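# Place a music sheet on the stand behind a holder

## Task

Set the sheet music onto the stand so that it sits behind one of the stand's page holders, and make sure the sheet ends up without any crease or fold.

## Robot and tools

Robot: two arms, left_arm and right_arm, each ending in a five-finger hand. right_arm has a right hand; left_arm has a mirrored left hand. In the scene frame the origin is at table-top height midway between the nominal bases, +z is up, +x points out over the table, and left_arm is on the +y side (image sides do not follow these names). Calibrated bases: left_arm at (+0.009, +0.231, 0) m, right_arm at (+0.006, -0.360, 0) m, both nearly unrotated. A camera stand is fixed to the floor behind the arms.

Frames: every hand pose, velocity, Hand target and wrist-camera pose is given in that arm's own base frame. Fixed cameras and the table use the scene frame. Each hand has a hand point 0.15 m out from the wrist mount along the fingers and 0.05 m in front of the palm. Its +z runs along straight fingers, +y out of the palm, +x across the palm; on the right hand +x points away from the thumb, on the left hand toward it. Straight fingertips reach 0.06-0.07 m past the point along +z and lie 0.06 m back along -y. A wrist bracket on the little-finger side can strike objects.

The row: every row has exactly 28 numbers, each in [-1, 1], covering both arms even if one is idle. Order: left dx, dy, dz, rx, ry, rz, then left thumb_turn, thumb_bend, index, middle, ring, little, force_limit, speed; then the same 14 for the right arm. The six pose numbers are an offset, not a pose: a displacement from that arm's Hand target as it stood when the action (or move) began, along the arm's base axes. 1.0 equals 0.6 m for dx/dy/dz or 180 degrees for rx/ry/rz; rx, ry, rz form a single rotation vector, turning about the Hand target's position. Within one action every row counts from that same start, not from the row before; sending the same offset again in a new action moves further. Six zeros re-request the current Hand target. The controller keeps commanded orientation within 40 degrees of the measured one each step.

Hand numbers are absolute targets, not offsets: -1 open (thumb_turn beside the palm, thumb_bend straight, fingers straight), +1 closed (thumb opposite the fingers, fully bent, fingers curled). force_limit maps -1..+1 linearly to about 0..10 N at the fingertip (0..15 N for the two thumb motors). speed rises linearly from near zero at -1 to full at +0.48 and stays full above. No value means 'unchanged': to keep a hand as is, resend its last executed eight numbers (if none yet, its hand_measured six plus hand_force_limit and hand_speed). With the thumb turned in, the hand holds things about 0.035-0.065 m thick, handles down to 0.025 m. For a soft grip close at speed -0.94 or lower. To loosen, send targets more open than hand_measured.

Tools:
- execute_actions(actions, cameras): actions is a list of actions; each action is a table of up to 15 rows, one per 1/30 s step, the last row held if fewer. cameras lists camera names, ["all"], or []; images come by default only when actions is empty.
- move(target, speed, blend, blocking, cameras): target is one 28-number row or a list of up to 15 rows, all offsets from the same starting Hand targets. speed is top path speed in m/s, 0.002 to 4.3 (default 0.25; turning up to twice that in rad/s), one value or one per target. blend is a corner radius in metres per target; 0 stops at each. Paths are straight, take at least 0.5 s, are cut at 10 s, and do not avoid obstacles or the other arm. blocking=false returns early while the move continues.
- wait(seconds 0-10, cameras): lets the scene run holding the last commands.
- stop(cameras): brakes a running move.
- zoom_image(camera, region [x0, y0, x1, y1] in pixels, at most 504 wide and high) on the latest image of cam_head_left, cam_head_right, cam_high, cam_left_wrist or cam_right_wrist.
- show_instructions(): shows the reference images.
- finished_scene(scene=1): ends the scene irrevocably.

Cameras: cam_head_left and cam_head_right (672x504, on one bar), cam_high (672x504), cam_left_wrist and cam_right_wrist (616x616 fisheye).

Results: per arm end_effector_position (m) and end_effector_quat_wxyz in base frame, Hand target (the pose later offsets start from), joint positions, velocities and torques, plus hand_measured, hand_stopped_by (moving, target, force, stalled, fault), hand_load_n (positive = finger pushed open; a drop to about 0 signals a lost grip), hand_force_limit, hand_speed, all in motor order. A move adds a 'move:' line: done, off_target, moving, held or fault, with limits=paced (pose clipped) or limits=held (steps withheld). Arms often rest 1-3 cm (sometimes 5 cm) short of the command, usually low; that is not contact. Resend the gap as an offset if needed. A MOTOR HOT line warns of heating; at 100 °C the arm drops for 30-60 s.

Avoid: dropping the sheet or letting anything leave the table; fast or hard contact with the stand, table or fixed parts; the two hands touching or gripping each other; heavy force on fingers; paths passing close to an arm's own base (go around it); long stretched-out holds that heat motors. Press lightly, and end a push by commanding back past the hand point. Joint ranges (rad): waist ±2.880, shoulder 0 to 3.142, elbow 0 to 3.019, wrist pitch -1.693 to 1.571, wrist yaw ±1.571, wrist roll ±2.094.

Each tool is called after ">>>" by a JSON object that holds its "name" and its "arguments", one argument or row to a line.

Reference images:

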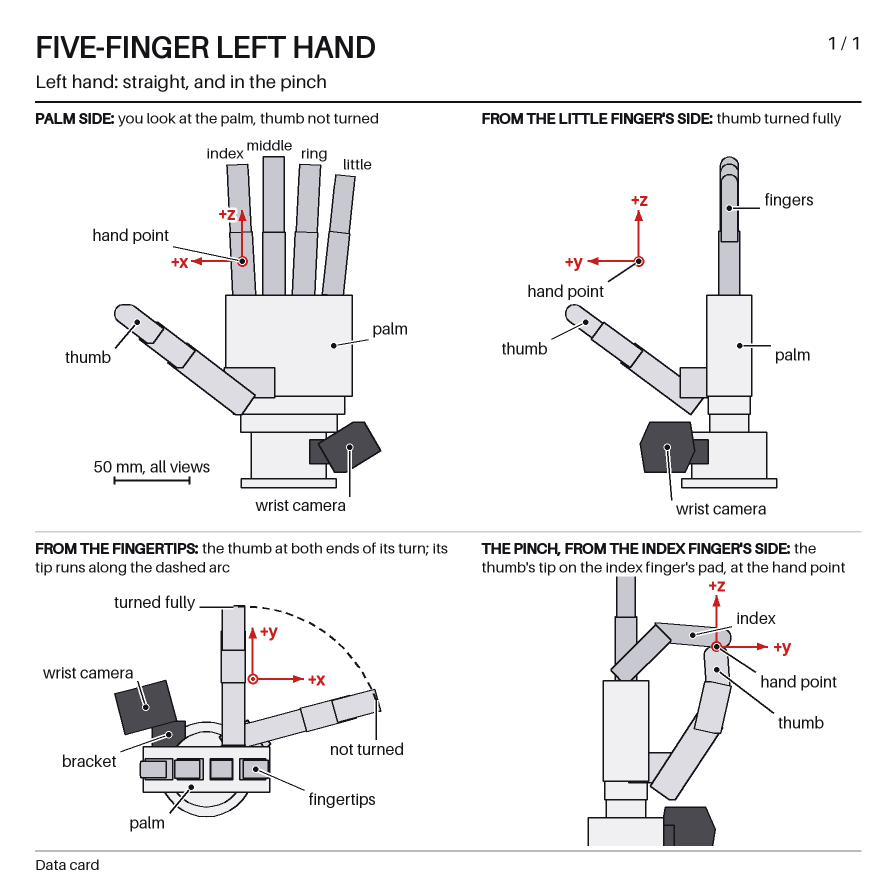

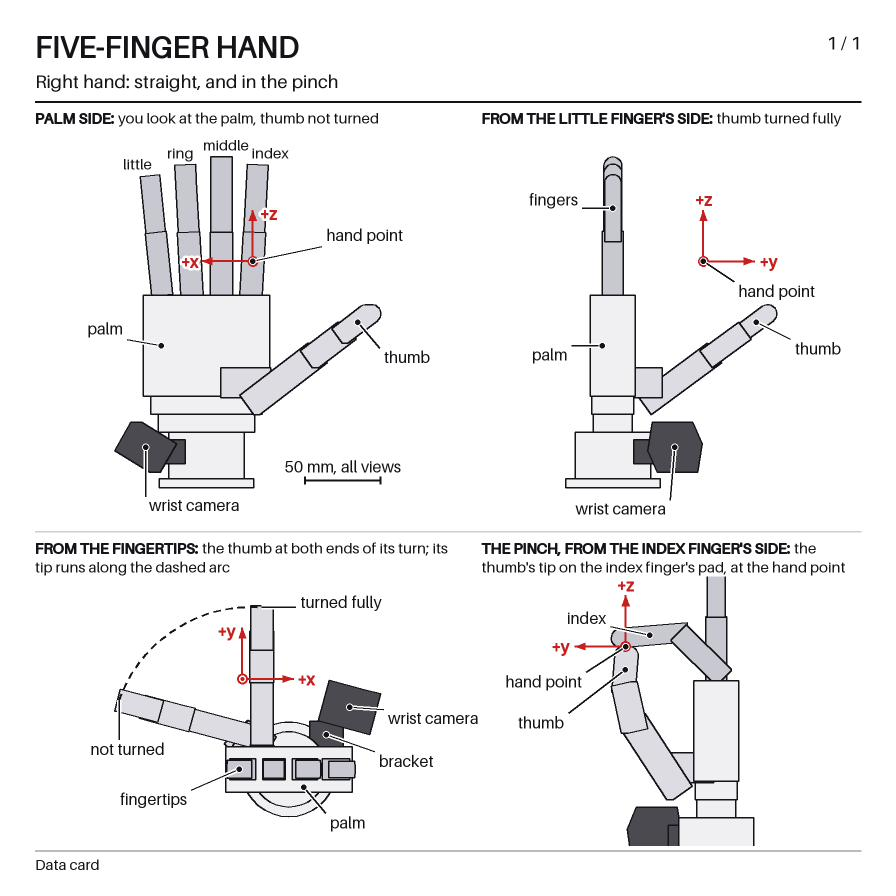

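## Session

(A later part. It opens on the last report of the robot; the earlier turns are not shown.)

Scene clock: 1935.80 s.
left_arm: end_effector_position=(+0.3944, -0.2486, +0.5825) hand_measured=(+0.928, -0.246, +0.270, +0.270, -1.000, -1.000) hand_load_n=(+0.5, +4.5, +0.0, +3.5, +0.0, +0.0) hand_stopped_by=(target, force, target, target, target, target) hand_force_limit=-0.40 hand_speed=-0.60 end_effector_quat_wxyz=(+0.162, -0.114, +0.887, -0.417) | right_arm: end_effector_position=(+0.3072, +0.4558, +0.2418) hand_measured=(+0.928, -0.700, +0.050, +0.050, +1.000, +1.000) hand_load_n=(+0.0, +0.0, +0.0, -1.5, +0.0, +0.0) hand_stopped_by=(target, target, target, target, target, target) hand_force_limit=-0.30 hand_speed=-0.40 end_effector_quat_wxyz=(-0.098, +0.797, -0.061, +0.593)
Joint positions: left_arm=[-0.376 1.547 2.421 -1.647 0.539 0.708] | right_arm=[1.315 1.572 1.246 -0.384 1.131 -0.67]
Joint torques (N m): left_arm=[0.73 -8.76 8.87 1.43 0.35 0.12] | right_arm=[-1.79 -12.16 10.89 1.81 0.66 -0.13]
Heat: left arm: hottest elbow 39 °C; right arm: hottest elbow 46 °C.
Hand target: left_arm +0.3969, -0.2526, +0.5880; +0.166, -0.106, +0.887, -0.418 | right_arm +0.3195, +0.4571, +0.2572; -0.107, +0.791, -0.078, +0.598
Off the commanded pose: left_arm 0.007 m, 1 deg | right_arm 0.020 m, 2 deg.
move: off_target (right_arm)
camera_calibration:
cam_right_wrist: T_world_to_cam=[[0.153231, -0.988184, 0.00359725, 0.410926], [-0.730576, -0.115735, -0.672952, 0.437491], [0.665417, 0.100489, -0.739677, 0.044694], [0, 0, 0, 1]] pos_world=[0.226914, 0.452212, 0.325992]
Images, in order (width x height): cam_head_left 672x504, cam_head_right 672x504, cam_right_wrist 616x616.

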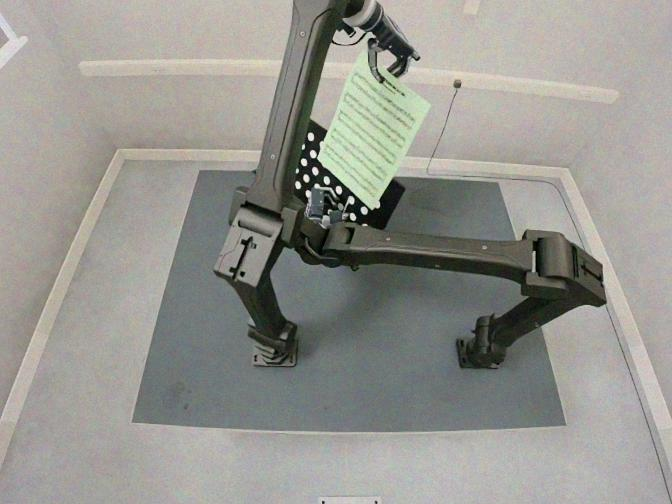

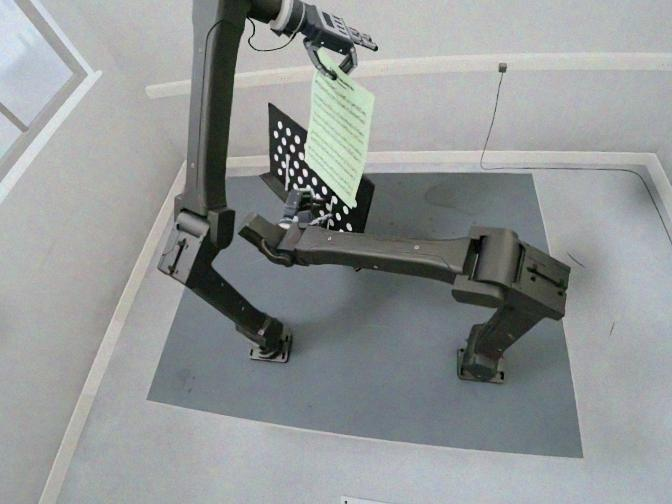

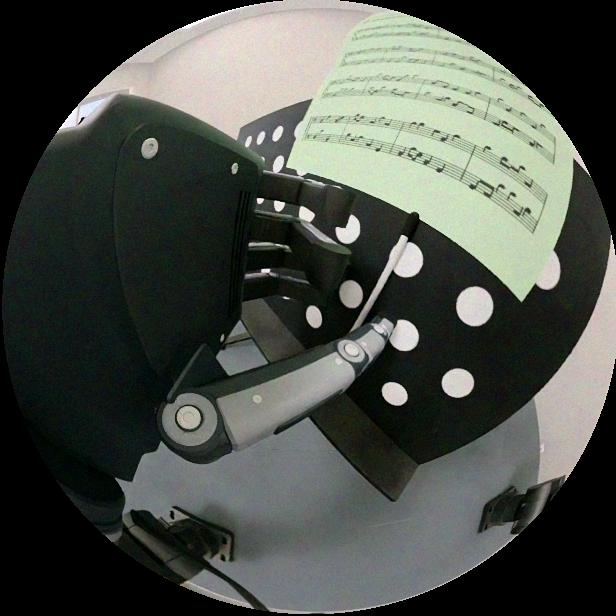

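>>> {"name": "move", "arguments": {
  "target": [
    [0.0,0.0,0,0,0,0,0.928,-0.1,0.27,0.27,-1,-1,-0.4,-0.6,0,0,0,0,0,0,0.928,-0.6,0.18,0.18,1,1,-0.3,-0.4],
    [0.0,0.0,0,0,0,0,0.928,-0.1,0.27,0.27,-1,-1,-0.4,-0.6,0.006,-0.016,-0.008,0,0,0,0.928,-0.6,0.18,0.18,1,1,-0.3,-0.4]
  ],
  "speed": 0.04,
  "cameras": ["cam_head_left","cam_head_right","cam_right_wrist"]
}}

>>> {"name": "zoom_image", "arguments": {
  "camera": "cam_head_right",
  "region": [300, 180, 360, 240]
}}

>>> {"name": "zoom_image", "arguments": {
  "camera": "cam_right_wrist",
  "region": [280, 150, 460, 350]
}}

Scene clock: 1958.30 s.
left_arm: end_effector_position=(+0.3944, -0.2486, +0.5825) hand_measured=(+0.928, -0.246, +0.270, +0.270, -1.000, -1.000) hand_load_n=(+0.5, +4.5, +0.0, +3.5, -0.5, +0.0) hand_stopped_by=(target, force, target, target, target, target) hand_force_limit=-0.40 hand_speed=-0.60 end_effector_quat_wxyz=(+0.162, -0.114, +0.887, -0.417) | right_arm: end_effector_position=(+0.3148, +0.4553, +0.2438) hand_measured=(+0.928, -0.600, +0.180, +0.180, +1.000, +1.000) hand_load_n=(+0.0, +0.0, +0.0, -0.5, +0.0, +0.0) hand_stopped_by=(target, target, target, target, target, target) hand_force_limit=-0.30 hand_speed=-0.40 end_effector_quat_wxyz=(-0.105, +0.795, -0.067, +0.594)
Joint positions: left_arm=[-0.376 1.547 2.421 -1.647 0.539 0.708] | right_arm=[1.3 1.568 1.241 -0.349 1.119 -0.686]
Joint torques (N m): left_arm=[0.67 -8.76 8.87 1.43 0.36 0.12] | right_arm=[-1.55 -13.1 8.58 1.78 0.72 -0.11]
Heat: left arm: hottest elbow 39 °C; right arm: hottest elbow 45 °C.
Hand target: left_arm +0.3969, -0.2526, +0.5880; +0.166, -0.106, +0.887, -0.418 | right_arm +0.3231, +0.4474, +0.2523; -0.107, +0.791, -0.078, +0.598
Off the commanded pose: left_arm 0.007 m, 1 deg | right_arm 0.014 m, 1 deg.
move: off_target (right_arm)
camera_calibration:
cam_right_wrist: T_world_to_cam=[[0.151728, -0.988307, -0.0150904, 0.414365], [-0.728522, -0.101501, -0.677461, 0.438324], [0.668008, 0.113783, -0.735404, 0.0332978], [0, 0, 0, 1]] pos_world=[0.234215, 0.450221, 0.327688]
Images, in order (width x height): cam_head_left 672x504, cam_head_right 672x504, cam_right_wrist 616x616.

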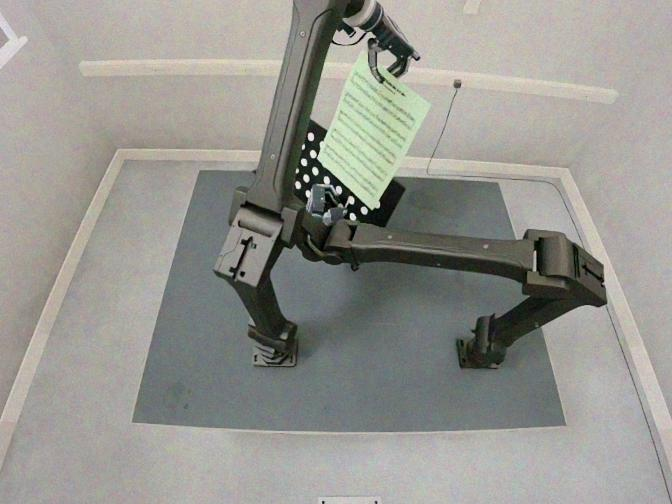

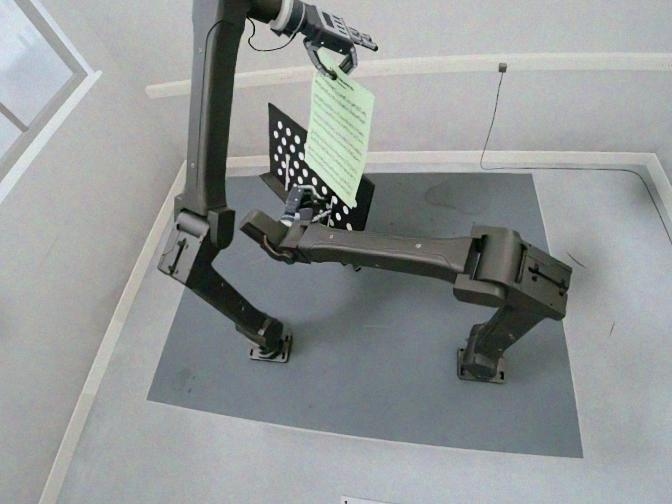

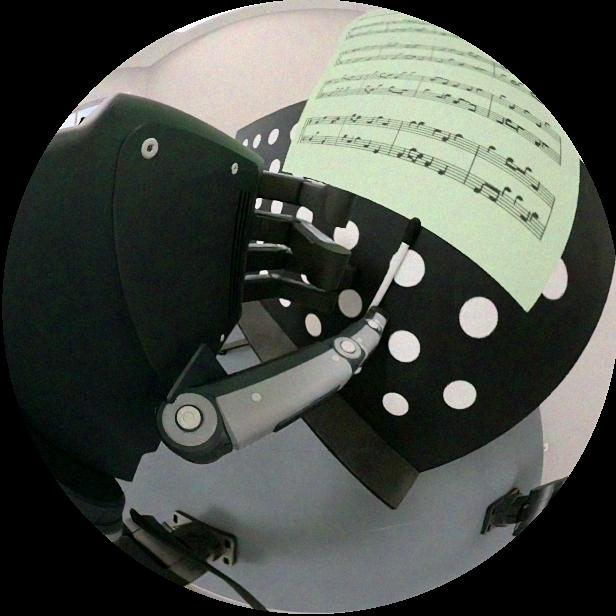

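Scaled by 8.400 from the camera's 672x504 image, which has a finer 960x720 frame.

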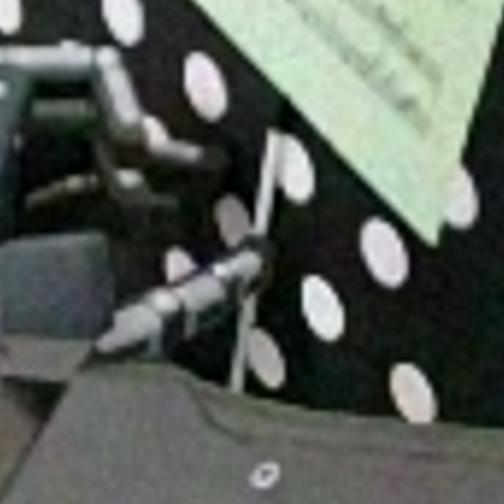

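Scaled by 2.520 from the camera's 616x616 image, which has a finer 880x880 frame.

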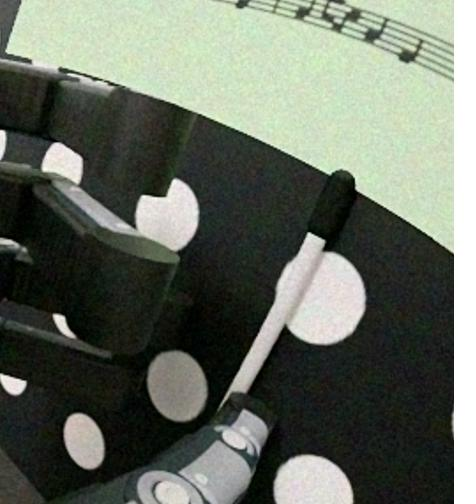

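>>> {"name": "move", "arguments": {
  "target": [0.0,0.0,0,0,0,0,0.928,-0.1,0.27,0.27,-1,-1,-0.4,-0.6,-0.016,-0.016,0.0,0,0,0,0.928,-0.6,0.18,0.18,1,1,-0.3,-0.4],
  "speed": 0.04,
  "cameras": ["cam_head_left","cam_head_right","cam_right_wrist"]
}}

>>> {"name": "zoom_image", "arguments": {
  "camera": "cam_head_right",
  "region": [300, 180, 360, 240]
}}

>>> {"name": "zoom_image", "arguments": {
  "camera": "cam_right_wrist",
  "region": [280, 150, 460, 350]
}}

Scene clock: 1969.80 s.
left_arm: end_effector_position=(+0.3944, -0.2486, +0.5825) hand_measured=(+0.928, -0.246, +0.270, +0.270, -1.000, -1.000) hand_load_n=(+0.5, +4.5, +0.0, +3.5, +0.0, +0.0) hand_stopped_by=(target, force, target, target, target, target) hand_force_limit=-0.40 hand_speed=-0.60 end_effector_quat_wxyz=(+0.162, -0.114, +0.887, -0.417) | right_arm: end_effector_position=(+0.3109, +0.4485, +0.2469) hand_measured=(+0.928, -0.600, +0.180, +0.180, +1.000, +1.000) hand_load_n=(+0.5, +0.0, +0.0, +0.5, +0.0, +0.0) hand_stopped_by=(target, target, target, target, target, target) hand_force_limit=-0.30 hand_speed=-0.40 end_effector_quat_wxyz=(-0.111, +0.795, -0.069, +0.592)
Joint positions: left_arm=[-0.376 1.547 2.421 -1.647 0.539 0.708] | right_arm=[1.303 1.541 1.219 -0.349 1.115 -0.68]
Joint torques (N m): left_arm=[0.56 -8.82 8.88 1.42 0.35 0.12] | right_arm=[-0.85 -12.69 7.95 1.17 1.24 0]
Heat: left arm: hottest elbow 39 °C; right arm: hottest elbow 44 °C.
Hand target: left_arm +0.3969, -0.2526, +0.5880; +0.166, -0.106, +0.887, -0.418 | right_arm +0.3135, +0.4379, +0.2524; -0.107, +0.791, -0.078, +0.598
Off the commanded pose: left_arm 0.007 m, 1 deg | right_arm 0.012 m, 1 deg.
move: off_target (right_arm)
camera_calibration:
cam_right_wrist: T_world_to_cam=[[0.156045, -0.987395, -0.0264704, 0.40924], [-0.729192, -0.0970794, -0.677388, 0.43514], [0.66628, 0.125005, -0.73515, 0.0344098], [0, 0, 0, 1]] pos_world=[0.230515, 0.442023, 0.330888]
Images, in order (width x height): cam_head_left 672x504, cam_head_right 672x504, cam_right_wrist 616x616.

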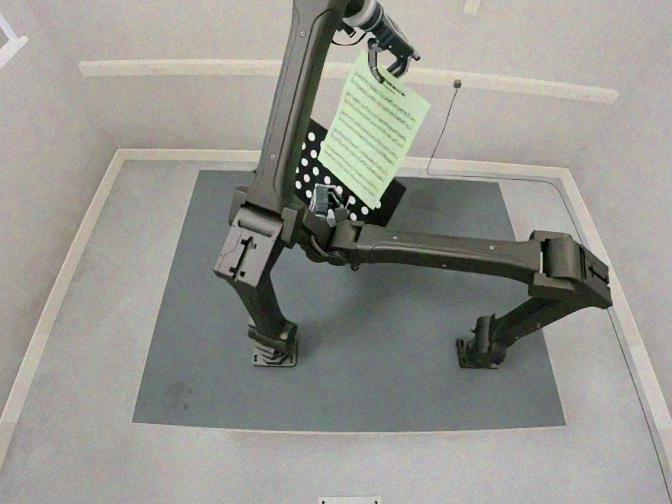

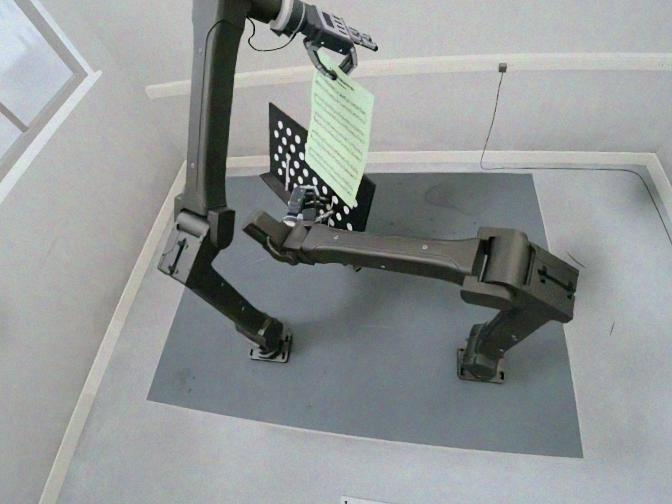

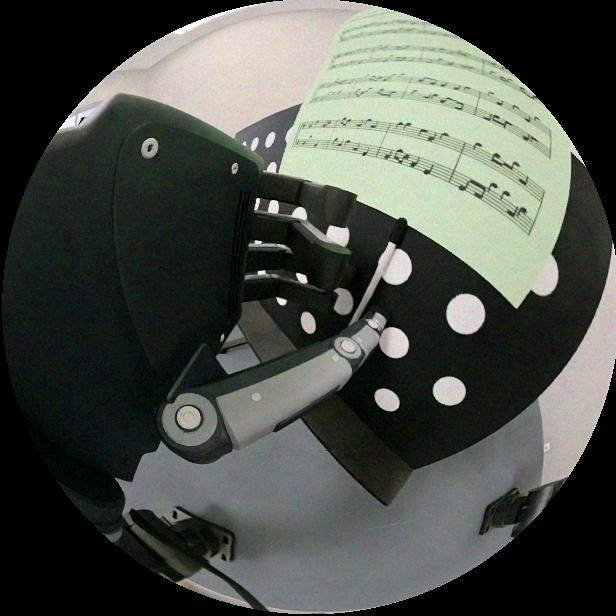

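Scaled by 8.400 from the camera's 672x504 image, which has a finer 960x720 frame.

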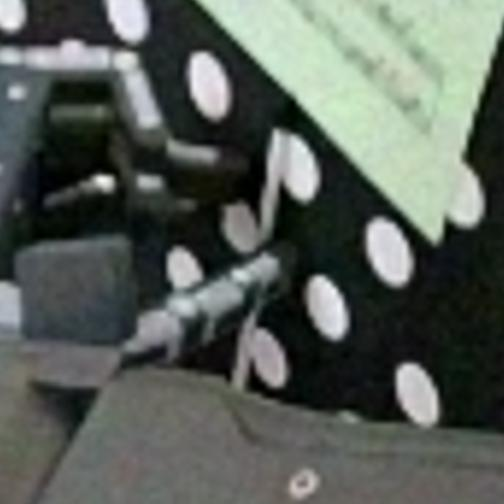

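Scaled by 2.520 from the camera's 616x616 image, which has a finer 880x880 frame.

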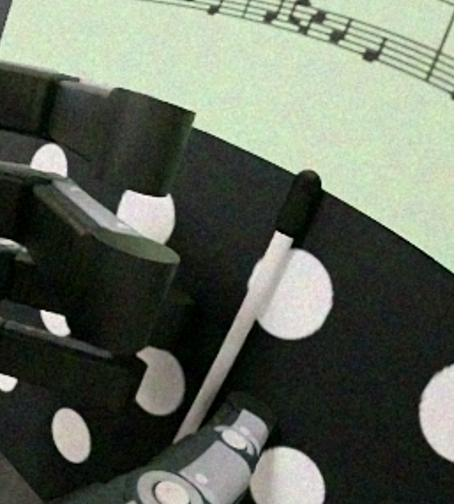

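>>> {"name": "move", "arguments": {
  "target": [0.0,0.0,0,0,0,0,0.928,-0.1,0.27,0.27,-1,-1,-0.4,-0.6,0,0,-0.003,0,0,0,0.928,-0.12,0.3,0.3,1,1,-0.2,-0.6],
  "speed": 0.04,
  "cameras": ["cam_head_left","cam_head_right","cam_right_wrist"]
}}

>>> {"name": "zoom_image", "arguments": {
  "camera": "cam_head_right",
  "region": [300, 180, 360, 240]
}}

>>> {"name": "zoom_image", "arguments": {
  "camera": "cam_right_wrist",
  "region": [280, 150, 460, 350]
}}

Scene clock: 1977.77 s.
left_arm: end_effector_position=(+0.3944, -0.2486, +0.5825) hand_measured=(+0.928, -0.246, +0.270, +0.270, -1.000, -1.000) hand_load_n=(+0.5, +4.5, +0.0, +3.0, +0.0, -0.5) hand_stopped_by=(target, force, target, target, target, target) hand_force_limit=-0.40 hand_speed=-0.60 end_effector_quat_wxyz=(+0.162, -0.114, +0.887, -0.417) | right_arm: end_effector_position=(+0.3104, +0.4425, +0.2455) hand_measured=(+0.928, -0.286, +0.300, +0.300, +1.000, +1.000) hand_load_n=(+1.0, +8.5, +0.0, +3.0, +0.0, +0.0) hand_stopped_by=(target, force, target, target, target, target) hand_force_limit=-0.20 hand_speed=-0.60 end_effector_quat_wxyz=(-0.104, +0.793, -0.071, +0.596)
Joint positions: left_arm=[-0.376 1.547 2.421 -1.647 0.539 0.708] | right_arm=[1.303 1.536 1.207 -0.349 1.131 -0.679]
Joint torques (N m): left_arm=[0.67 -8.82 8.87 1.42 0.35 0.12] | right_arm=[-0.97 -12.1 8.59 1.35 0.65 -0.03]
Heat: left arm: hottest elbow 40 °C; right arm: hottest elbow 43 °C.
Hand target: left_arm +0.3969, -0.2526, +0.5880; +0.166, -0.106, +0.887, -0.418 | right_arm +0.3135, +0.4379, +0.2505; -0.107, +0.791, -0.078, +0.598
Off the commanded pose: left_arm 0.007 m, 1 deg | right_arm 0.007 m, 1 deg.
move: done
camera_calibration:
cam_right_wrist: T_world_to_cam=[[0.143733, -0.989471, -0.016978, 0.405843], [-0.725441, -0.0936792, -0.681879, 0.431698], [0.673109, 0.110325, -0.731267, 0.0379163], [0, 0, 0, 1]] pos_world=[0.229317, 0.437828, 0.328984]
Images, in order (width x height): cam_head_left 672x504, cam_head_right 672x504, cam_right_wrist 616x616.

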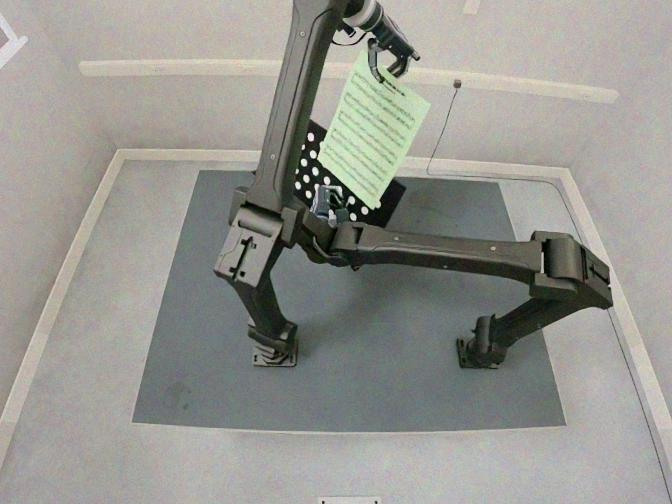

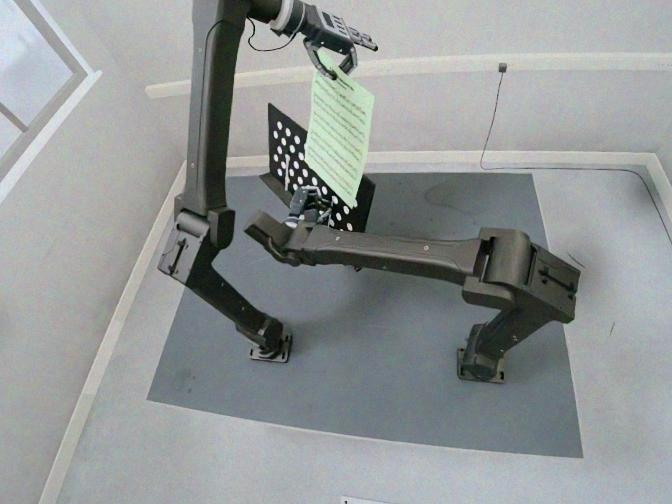

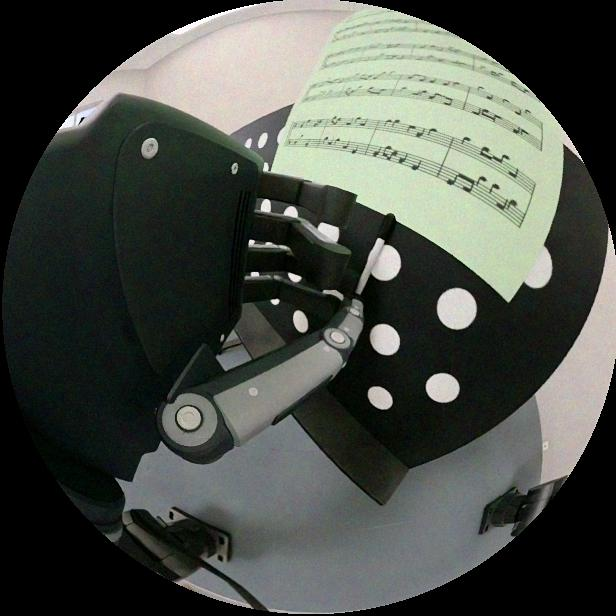

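Scaled by 8.400 from the camera's 672x504 image, which has a finer 960x720 frame.

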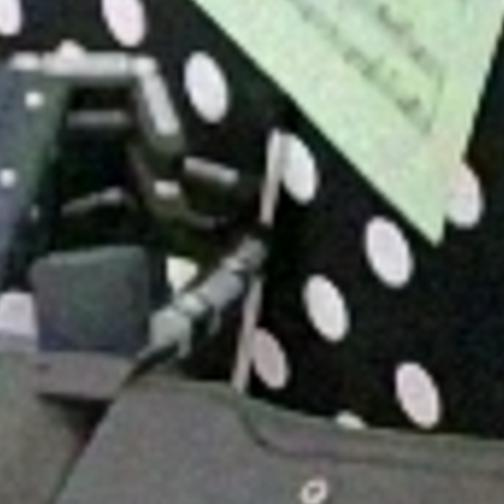

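Scaled by 2.520 from the camera's 616x616 image, which has a finer 880x880 frame.

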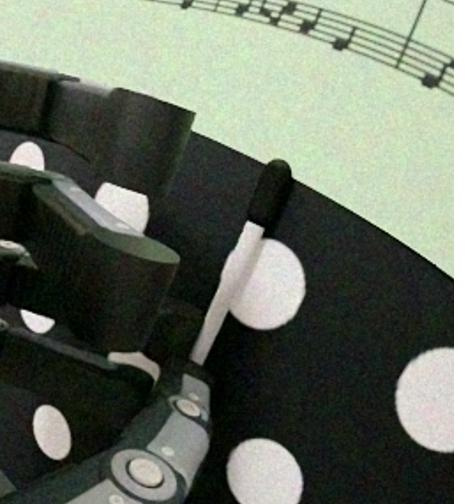

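>>> {"name": "zoom_image", "arguments": {
  "camera": "cam_head_left",
  "region": [325, 185, 365, 225]
}}

>>> {"name": "zoom_image", "arguments": {
  "camera": "cam_head_right",
  "region": [310, 190, 350, 230]
}}

>>> {"name": "zoom_image", "arguments": {
  "camera": "cam_right_wrist",
  "region": [330, 260, 390, 320]
}}

Scaled by 12.600 from the camera's 672x504 image, which has a finer 960x720 frame.

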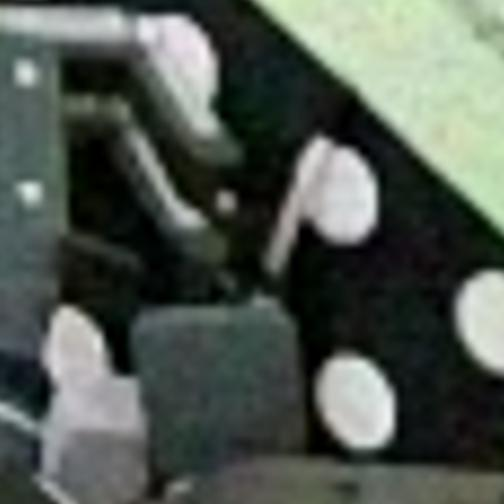

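Scaled by 12.600 from the camera's 672x504 image, which has a finer 960x720 frame.

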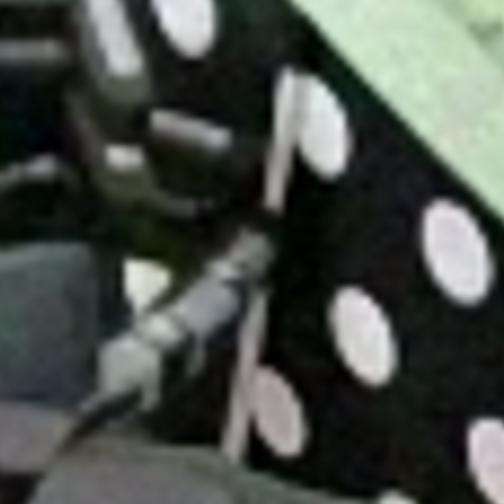

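Scaled by 8.400 from the camera's 616x616 image, which has a finer 880x880 frame.

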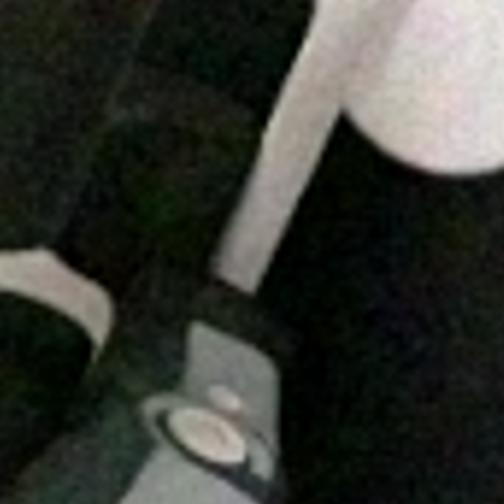

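>>> {"name": "move", "arguments": {
  "target": [
    [0.0,0.0,0,0,0,0,0.928,-0.1,0.27,0.27,-1,-1,-0.4,-0.6,0,0,0,0,0,0,0.928,-0.7,0.2,0.2,1,1,-0.3,-0.4],
    [0.0,0.0,0,0,0,0,0.928,-0.1,0.27,0.27,-1,-1,-0.4,-0.6,0.016,-0.008,-0.0075,0,0,0,0.928,-0.7,0.2,0.2,1,1,-0.3,-0.4]
  ],
  "speed": 0.04,
  "cameras": ["cam_head_left","cam_head_right","cam_right_wrist"]
}}

>>> {"name": "zoom_image", "arguments": {
  "camera": "cam_head_right",
  "region": [310, 190, 350, 230]
}}

>>> {"name": "zoom_image", "arguments": {
  "camera": "cam_right_wrist",
  "region": [330, 200, 430, 350]
}}

Scene clock: 2013.70 s.
left_arm: end_effector_position=(+0.3944, -0.2486, +0.5825) hand_measured=(+0.928, -0.246, +0.270, +0.270, -1.000, -1.000) hand_load_n=(+0.5, +4.5, +0.0, +3.0, +0.0, +0.0) hand_stopped_by=(target, force, target, target, target, target) hand_force_limit=-0.40 hand_speed=-0.60 end_effector_quat_wxyz=(+0.162, -0.114, +0.887, -0.417) | right_arm: end_effector_position=(+0.3088, +0.4434, +0.2467) hand_measured=(+0.928, -0.700, +0.200, +0.200, +1.000, +1.000) hand_load_n=(+0.0, +0.0, +0.0, -4.5, -0.5, +0.0) hand_stopped_by=(target, target, target, target, target, target) hand_force_limit=-0.30 hand_speed=-0.40 end_effector_quat_wxyz=(-0.112, +0.792, -0.065, +0.596)
Joint positions: left_arm=[-0.376 1.547 2.421 -1.647 0.539 0.708] | right_arm=[1.306 1.525 1.192 -0.317 1.119 -0.703]
Joint torques (N m): left_arm=[0.67 -8.76 8.87 1.43 0.35 0.12] | right_arm=[-2.55 -11.28 8.2 1.88 0.44 -0.06]
Heat: left arm: hottest elbow 40 °C; right arm: hottest elbow 42 °C.
Hand target: left_arm +0.3969, -0.2526, +0.5880; +0.166, -0.106, +0.887, -0.418 | right_arm +0.3230, +0.4331, +0.2460; -0.107, +0.791, -0.078, +0.598
Off the commanded pose: left_arm 0.007 m, 1 deg | right_arm 0.018 m, 2 deg.
move: off_target (right_arm)
camera_calibration:
cam_right_wrist: T_world_to_cam=[[0.162187, -0.986522, -0.021667, 0.401177], [-0.721589, -0.103597, -0.684527, 0.435241], [0.673056, 0.126656, -0.728666, 0.0319141], [0, 0, 0, 1]] pos_world=[0.22752, 0.436818, 0.329881]
Images, in order (width x height): cam_head_left 672x504, cam_head_right 672x504, cam_right_wrist 616x616.

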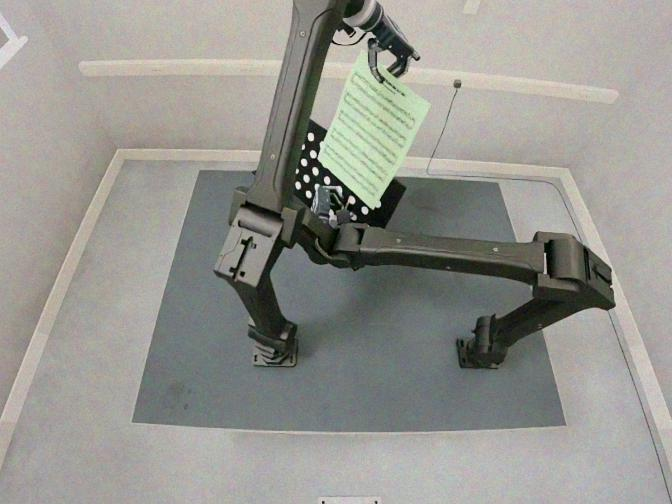

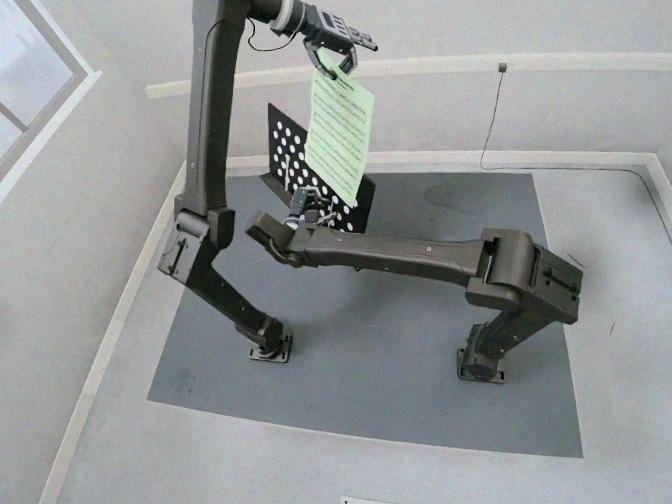

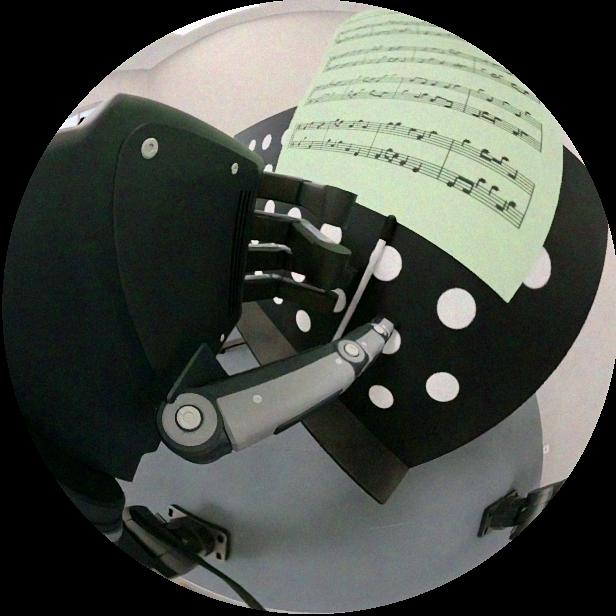

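Scaled by 12.600 from the camera's 672x504 image, which has a finer 960x720 frame.

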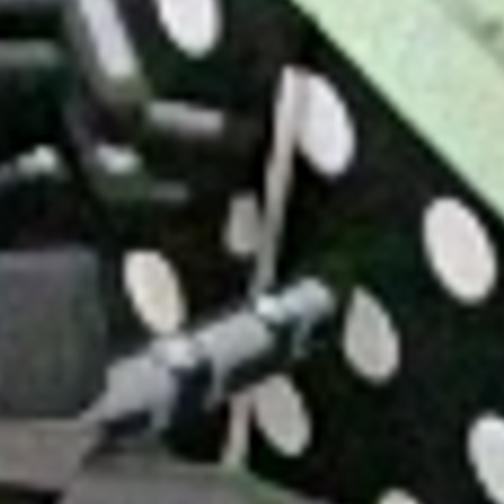

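Scaled by 3.360 from the camera's 616x616 image, which has a finer 880x880 frame.

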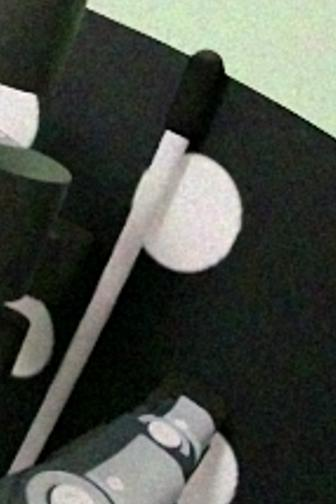

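>>> {"name": "move", "arguments": {
  "target": [0.0,0.0,0,0,0,0,0.928,-0.1,0.27,0.27,-1,-1,-0.4,-0.6,-0.041,0.033,0.0105,0.0258,-0.0236,0.0876,0.928,-0.4,0.1,0.1,1,1,-0.3,-0.4],
  "speed": 0.05,
  "cameras": ["cam_head_left","cam_head_right","cam_right_wrist"]
}}

>>> {"name": "zoom_image", "arguments": {
  "camera": "cam_head_left",
  "region": [310, 180, 370, 240]
}}

>>> {"name": "zoom_image", "arguments": {
  "camera": "cam_head_right",
  "region": [300, 180, 360, 240]
}}

>>> {"name": "zoom_image", "arguments": {
  "camera": "cam_right_wrist",
  "region": [310, 200, 430, 350]
}}

Scene clock: 2065.43 s.
left_arm: end_effector_position=(+0.3944, -0.2486, +0.5825) hand_measured=(+0.928, -0.246, +0.270, +0.270, -1.000, -1.000) hand_load_n=(+0.5, +4.5, +0.0, +3.5, -0.5, +0.0) hand_stopped_by=(target, force, target, target, target, target) hand_force_limit=-0.40 hand_speed=-0.60 end_effector_quat_wxyz=(+0.162, -0.114, +0.887, -0.417) | right_arm: end_effector_position=(+0.3031, +0.4505, +0.2435) hand_measured=(+0.928, -0.400, +0.100, +0.100, +1.000, +1.000) hand_load_n=(+0.0, +0.0, +0.0, +0.0, +0.0, +0.0) hand_stopped_by=(target, target, target, target, target, target) hand_force_limit=-0.30 hand_speed=-0.40 end_effector_quat_wxyz=(-0.210, +0.772, +0.012, +0.600)
Joint positions: left_arm=[-0.376 1.547 2.421 -1.647 0.539 0.708] | right_arm=[1.309 1.421 0.98 0.113 0.931 -0.983]
Joint torques (N m): left_arm=[0.56 -8.82 8.87 1.44 0.35 0.13] | right_arm=[0.56 -10.7 8.65 2.37 0.31 -0.09]
Heat: left arm: hottest elbow 40 °C; right arm: hottest elbow 39 °C.
Hand target: left_arm +0.3969, -0.2526, +0.5880; +0.166, -0.106, +0.887, -0.418 | right_arm +0.2984, +0.4530, +0.2523; -0.223, +0.766, +0.011, +0.603
Off the commanded pose: left_arm 0.007 m, 1 deg | right_arm 0.010 m, 2 deg.
move: done
camera_calibration:
cam_right_wrist: T_world_to_cam=[[0.390612, -0.917844, -0.0706065, 0.320768], [-0.640735, -0.216006, -0.73675, 0.468442], [0.66097, 0.333023, -0.672469, -0.0705468], [0, 0, 0, 1]] pos_world=[0.22148, 0.419094, 0.320332]
Images, in order (width x height): cam_head_left 672x504, cam_head_right 672x504, cam_right_wrist 616x616.

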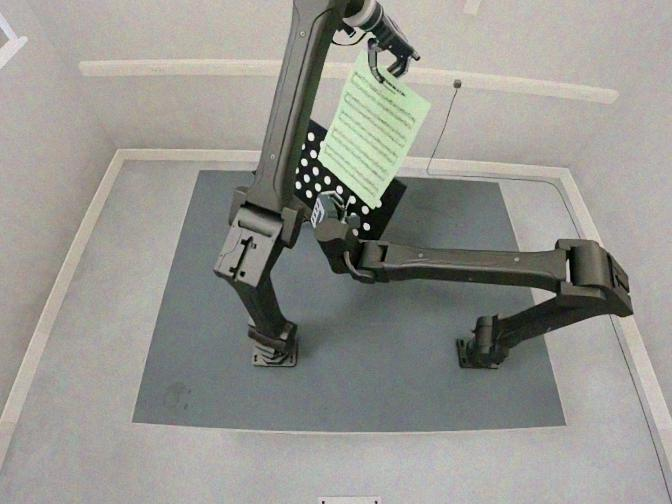

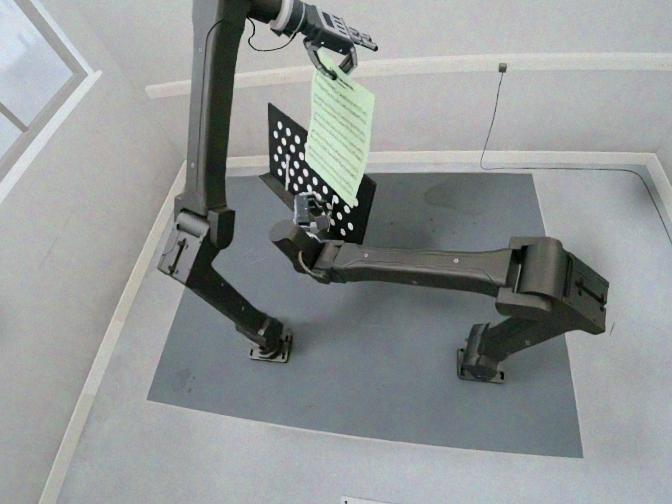

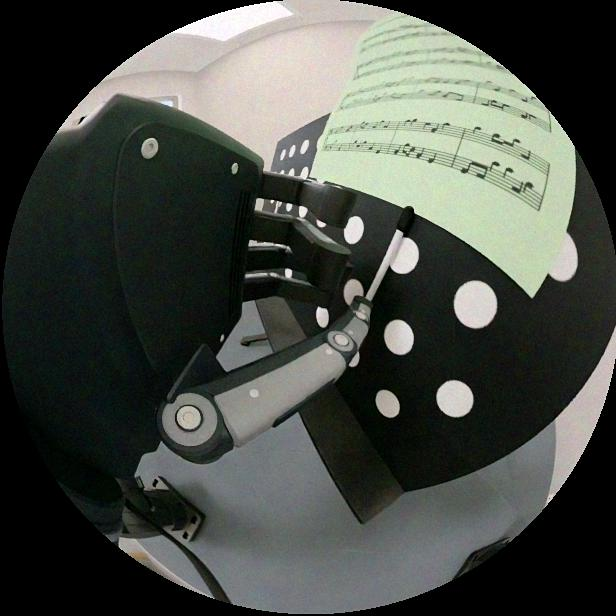

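Scaled by 8.400 from the camera's 672x504 image, which has a finer 960x720 frame.

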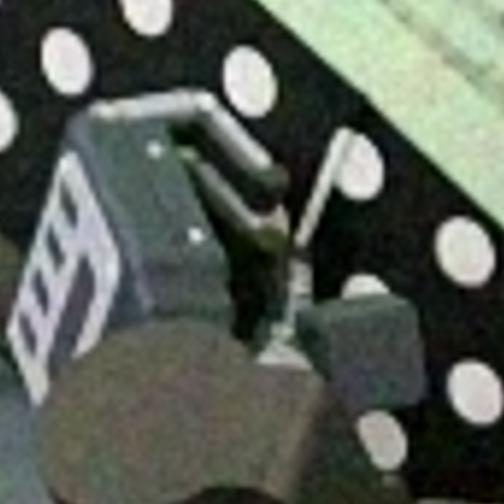

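Scaled by 8.400 from the camera's 672x504 image, which has a finer 960x720 frame.

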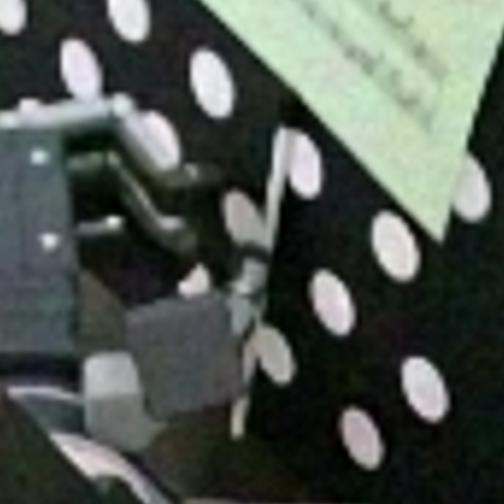

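Scaled by 3.360 from the camera's 616x616 image, which has a finer 880x880 frame.

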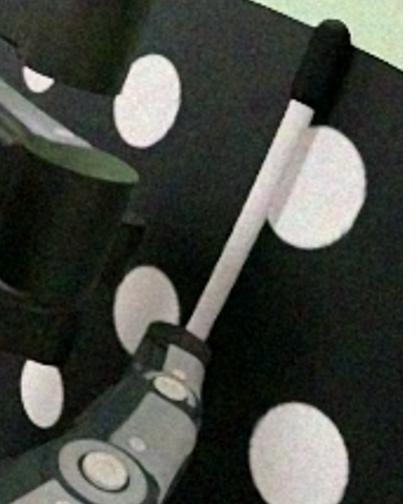

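>>> {"name": "move", "arguments": {
  "target": [0.0,0.0,0,0,0,0,0.928,-0.1,0.27,0.27,-1,-1,-0.4,-0.6,0.015,-0.0135,-0.008,0,0,0,0.928,-0.4,0.17,0.17,1,1,-0.3,-0.4],
  "speed": 0.05,
  "cameras": ["cam_head_left","cam_head_right","cam_right_wrist"]
}}

>>> {"name": "zoom_image", "arguments": {
  "camera": "cam_head_left",
  "region": [310, 180, 370, 240]
}}

>>> {"name": "zoom_image", "arguments": {
  "camera": "cam_head_right",
  "region": [300, 180, 360, 240]
}}

>>> {"name": "zoom_image", "arguments": {
  "camera": "cam_right_wrist",
  "region": [310, 200, 430, 350]
}}

Scene clock: 2084.10 s.
left_arm: end_effector_position=(+0.3944, -0.2486, +0.5825) hand_measured=(+0.928, -0.246, +0.270, +0.270, -1.000, -1.000) hand_load_n=(+0.5, +4.5, +0.0, +3.0, +0.0, +0.0) hand_stopped_by=(target, force, target, target, target, target) hand_force_limit=-0.40 hand_speed=-0.60 end_effector_quat_wxyz=(+0.162, -0.114, +0.887, -0.417) | right_arm: end_effector_position=(+0.3027, +0.4486, +0.2386) hand_measured=(+0.928, -0.400, +0.170, +0.170, +1.000, +1.000) hand_load_n=(+0.0, +0.0, +0.0, +0.5, +0.0, +0.0) hand_stopped_by=(target, target, target, target, target, target) hand_force_limit=-0.30 hand_speed=-0.40 end_effector_quat_wxyz=(-0.216, +0.772, +0.019, +0.598)
Joint positions: left_arm=[-0.376 1.547 2.421 -1.647 0.539 0.708] | right_arm=[1.305 1.413 0.956 0.139 0.908 -0.995]
Joint torques (N m): left_arm=[0.62 -8.76 8.88 1.43 0.36 0.12] | right_arm=[-1.08 -10.29 8.61 2.41 0.29 -0.1]
Heat: left arm: hottest elbow 40 °C; right arm: hottest elbow 39 °C.
Hand target: left_arm +0.3969, -0.2526, +0.5880; +0.166, -0.106, +0.887, -0.418 | right_arm +0.3074, +0.4448, +0.2476; -0.223, +0.766, +0.011, +0.603
Off the commanded pose: left_arm 0.007 m, 1 deg | right_arm 0.011 m, 1 deg.
move: off_target (right_arm)
camera_calibration:
cam_right_wrist: T_world_to_cam=[[0.409356, -0.909634, -0.0706645, 0.309535], [-0.636553, -0.229259, -0.73637, 0.468802], [0.653627, 0.346419, -0.672879, -0.0766146], [0, 0, 0, 1]] pos_world=[0.221785, 0.415581, 0.315532]
Images, in order (width x height): cam_head_left 672x504, cam_head_right 672x504, cam_right_wrist 616x616.

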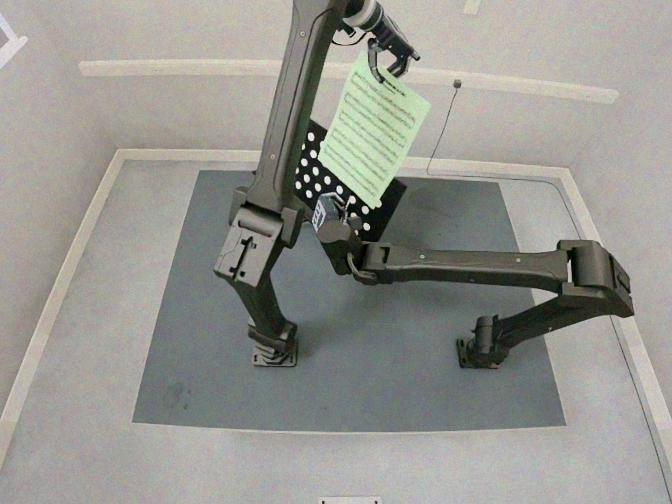

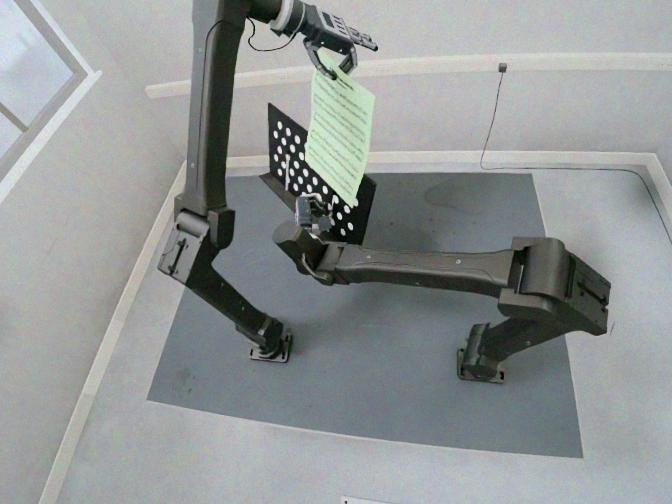

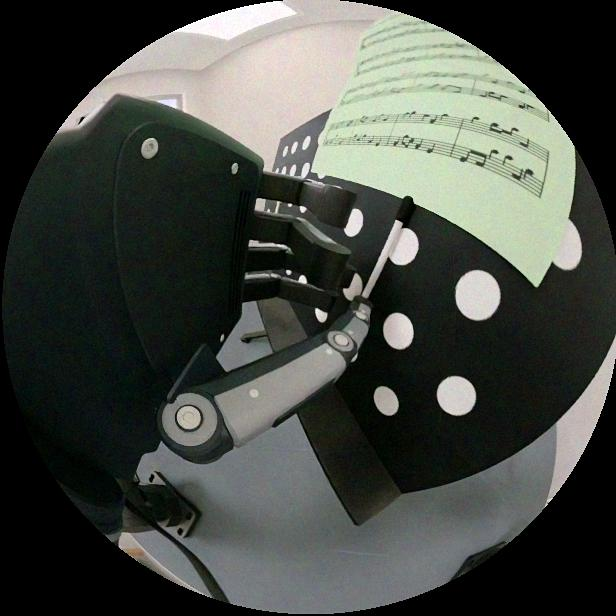

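Scaled by 8.400 from the camera's 672x504 image, which has a finer 960x720 frame.

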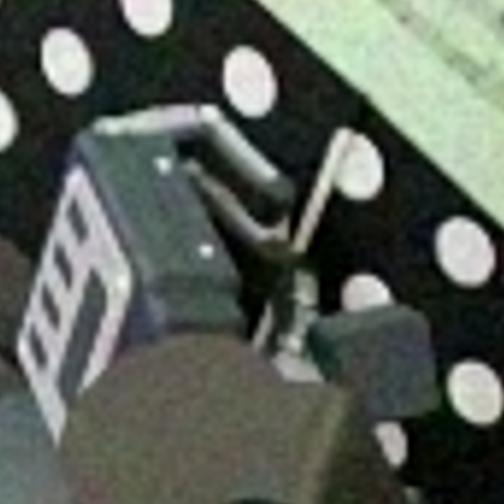

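Scaled by 8.400 from the camera's 672x504 image, which has a finer 960x720 frame.

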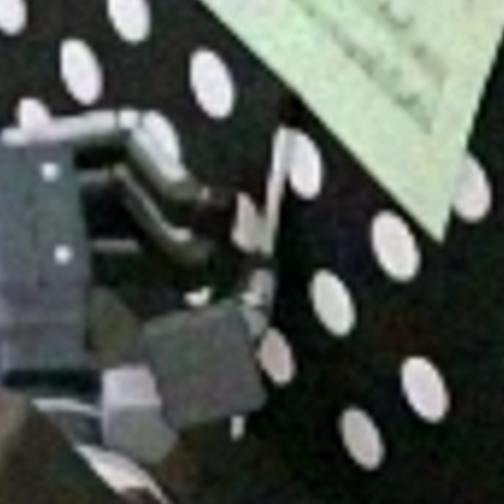

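Scaled by 3.360 from the camera's 616x616 image, which has a finer 880x880 frame.

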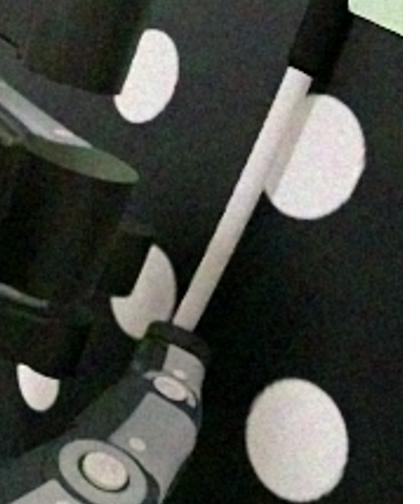

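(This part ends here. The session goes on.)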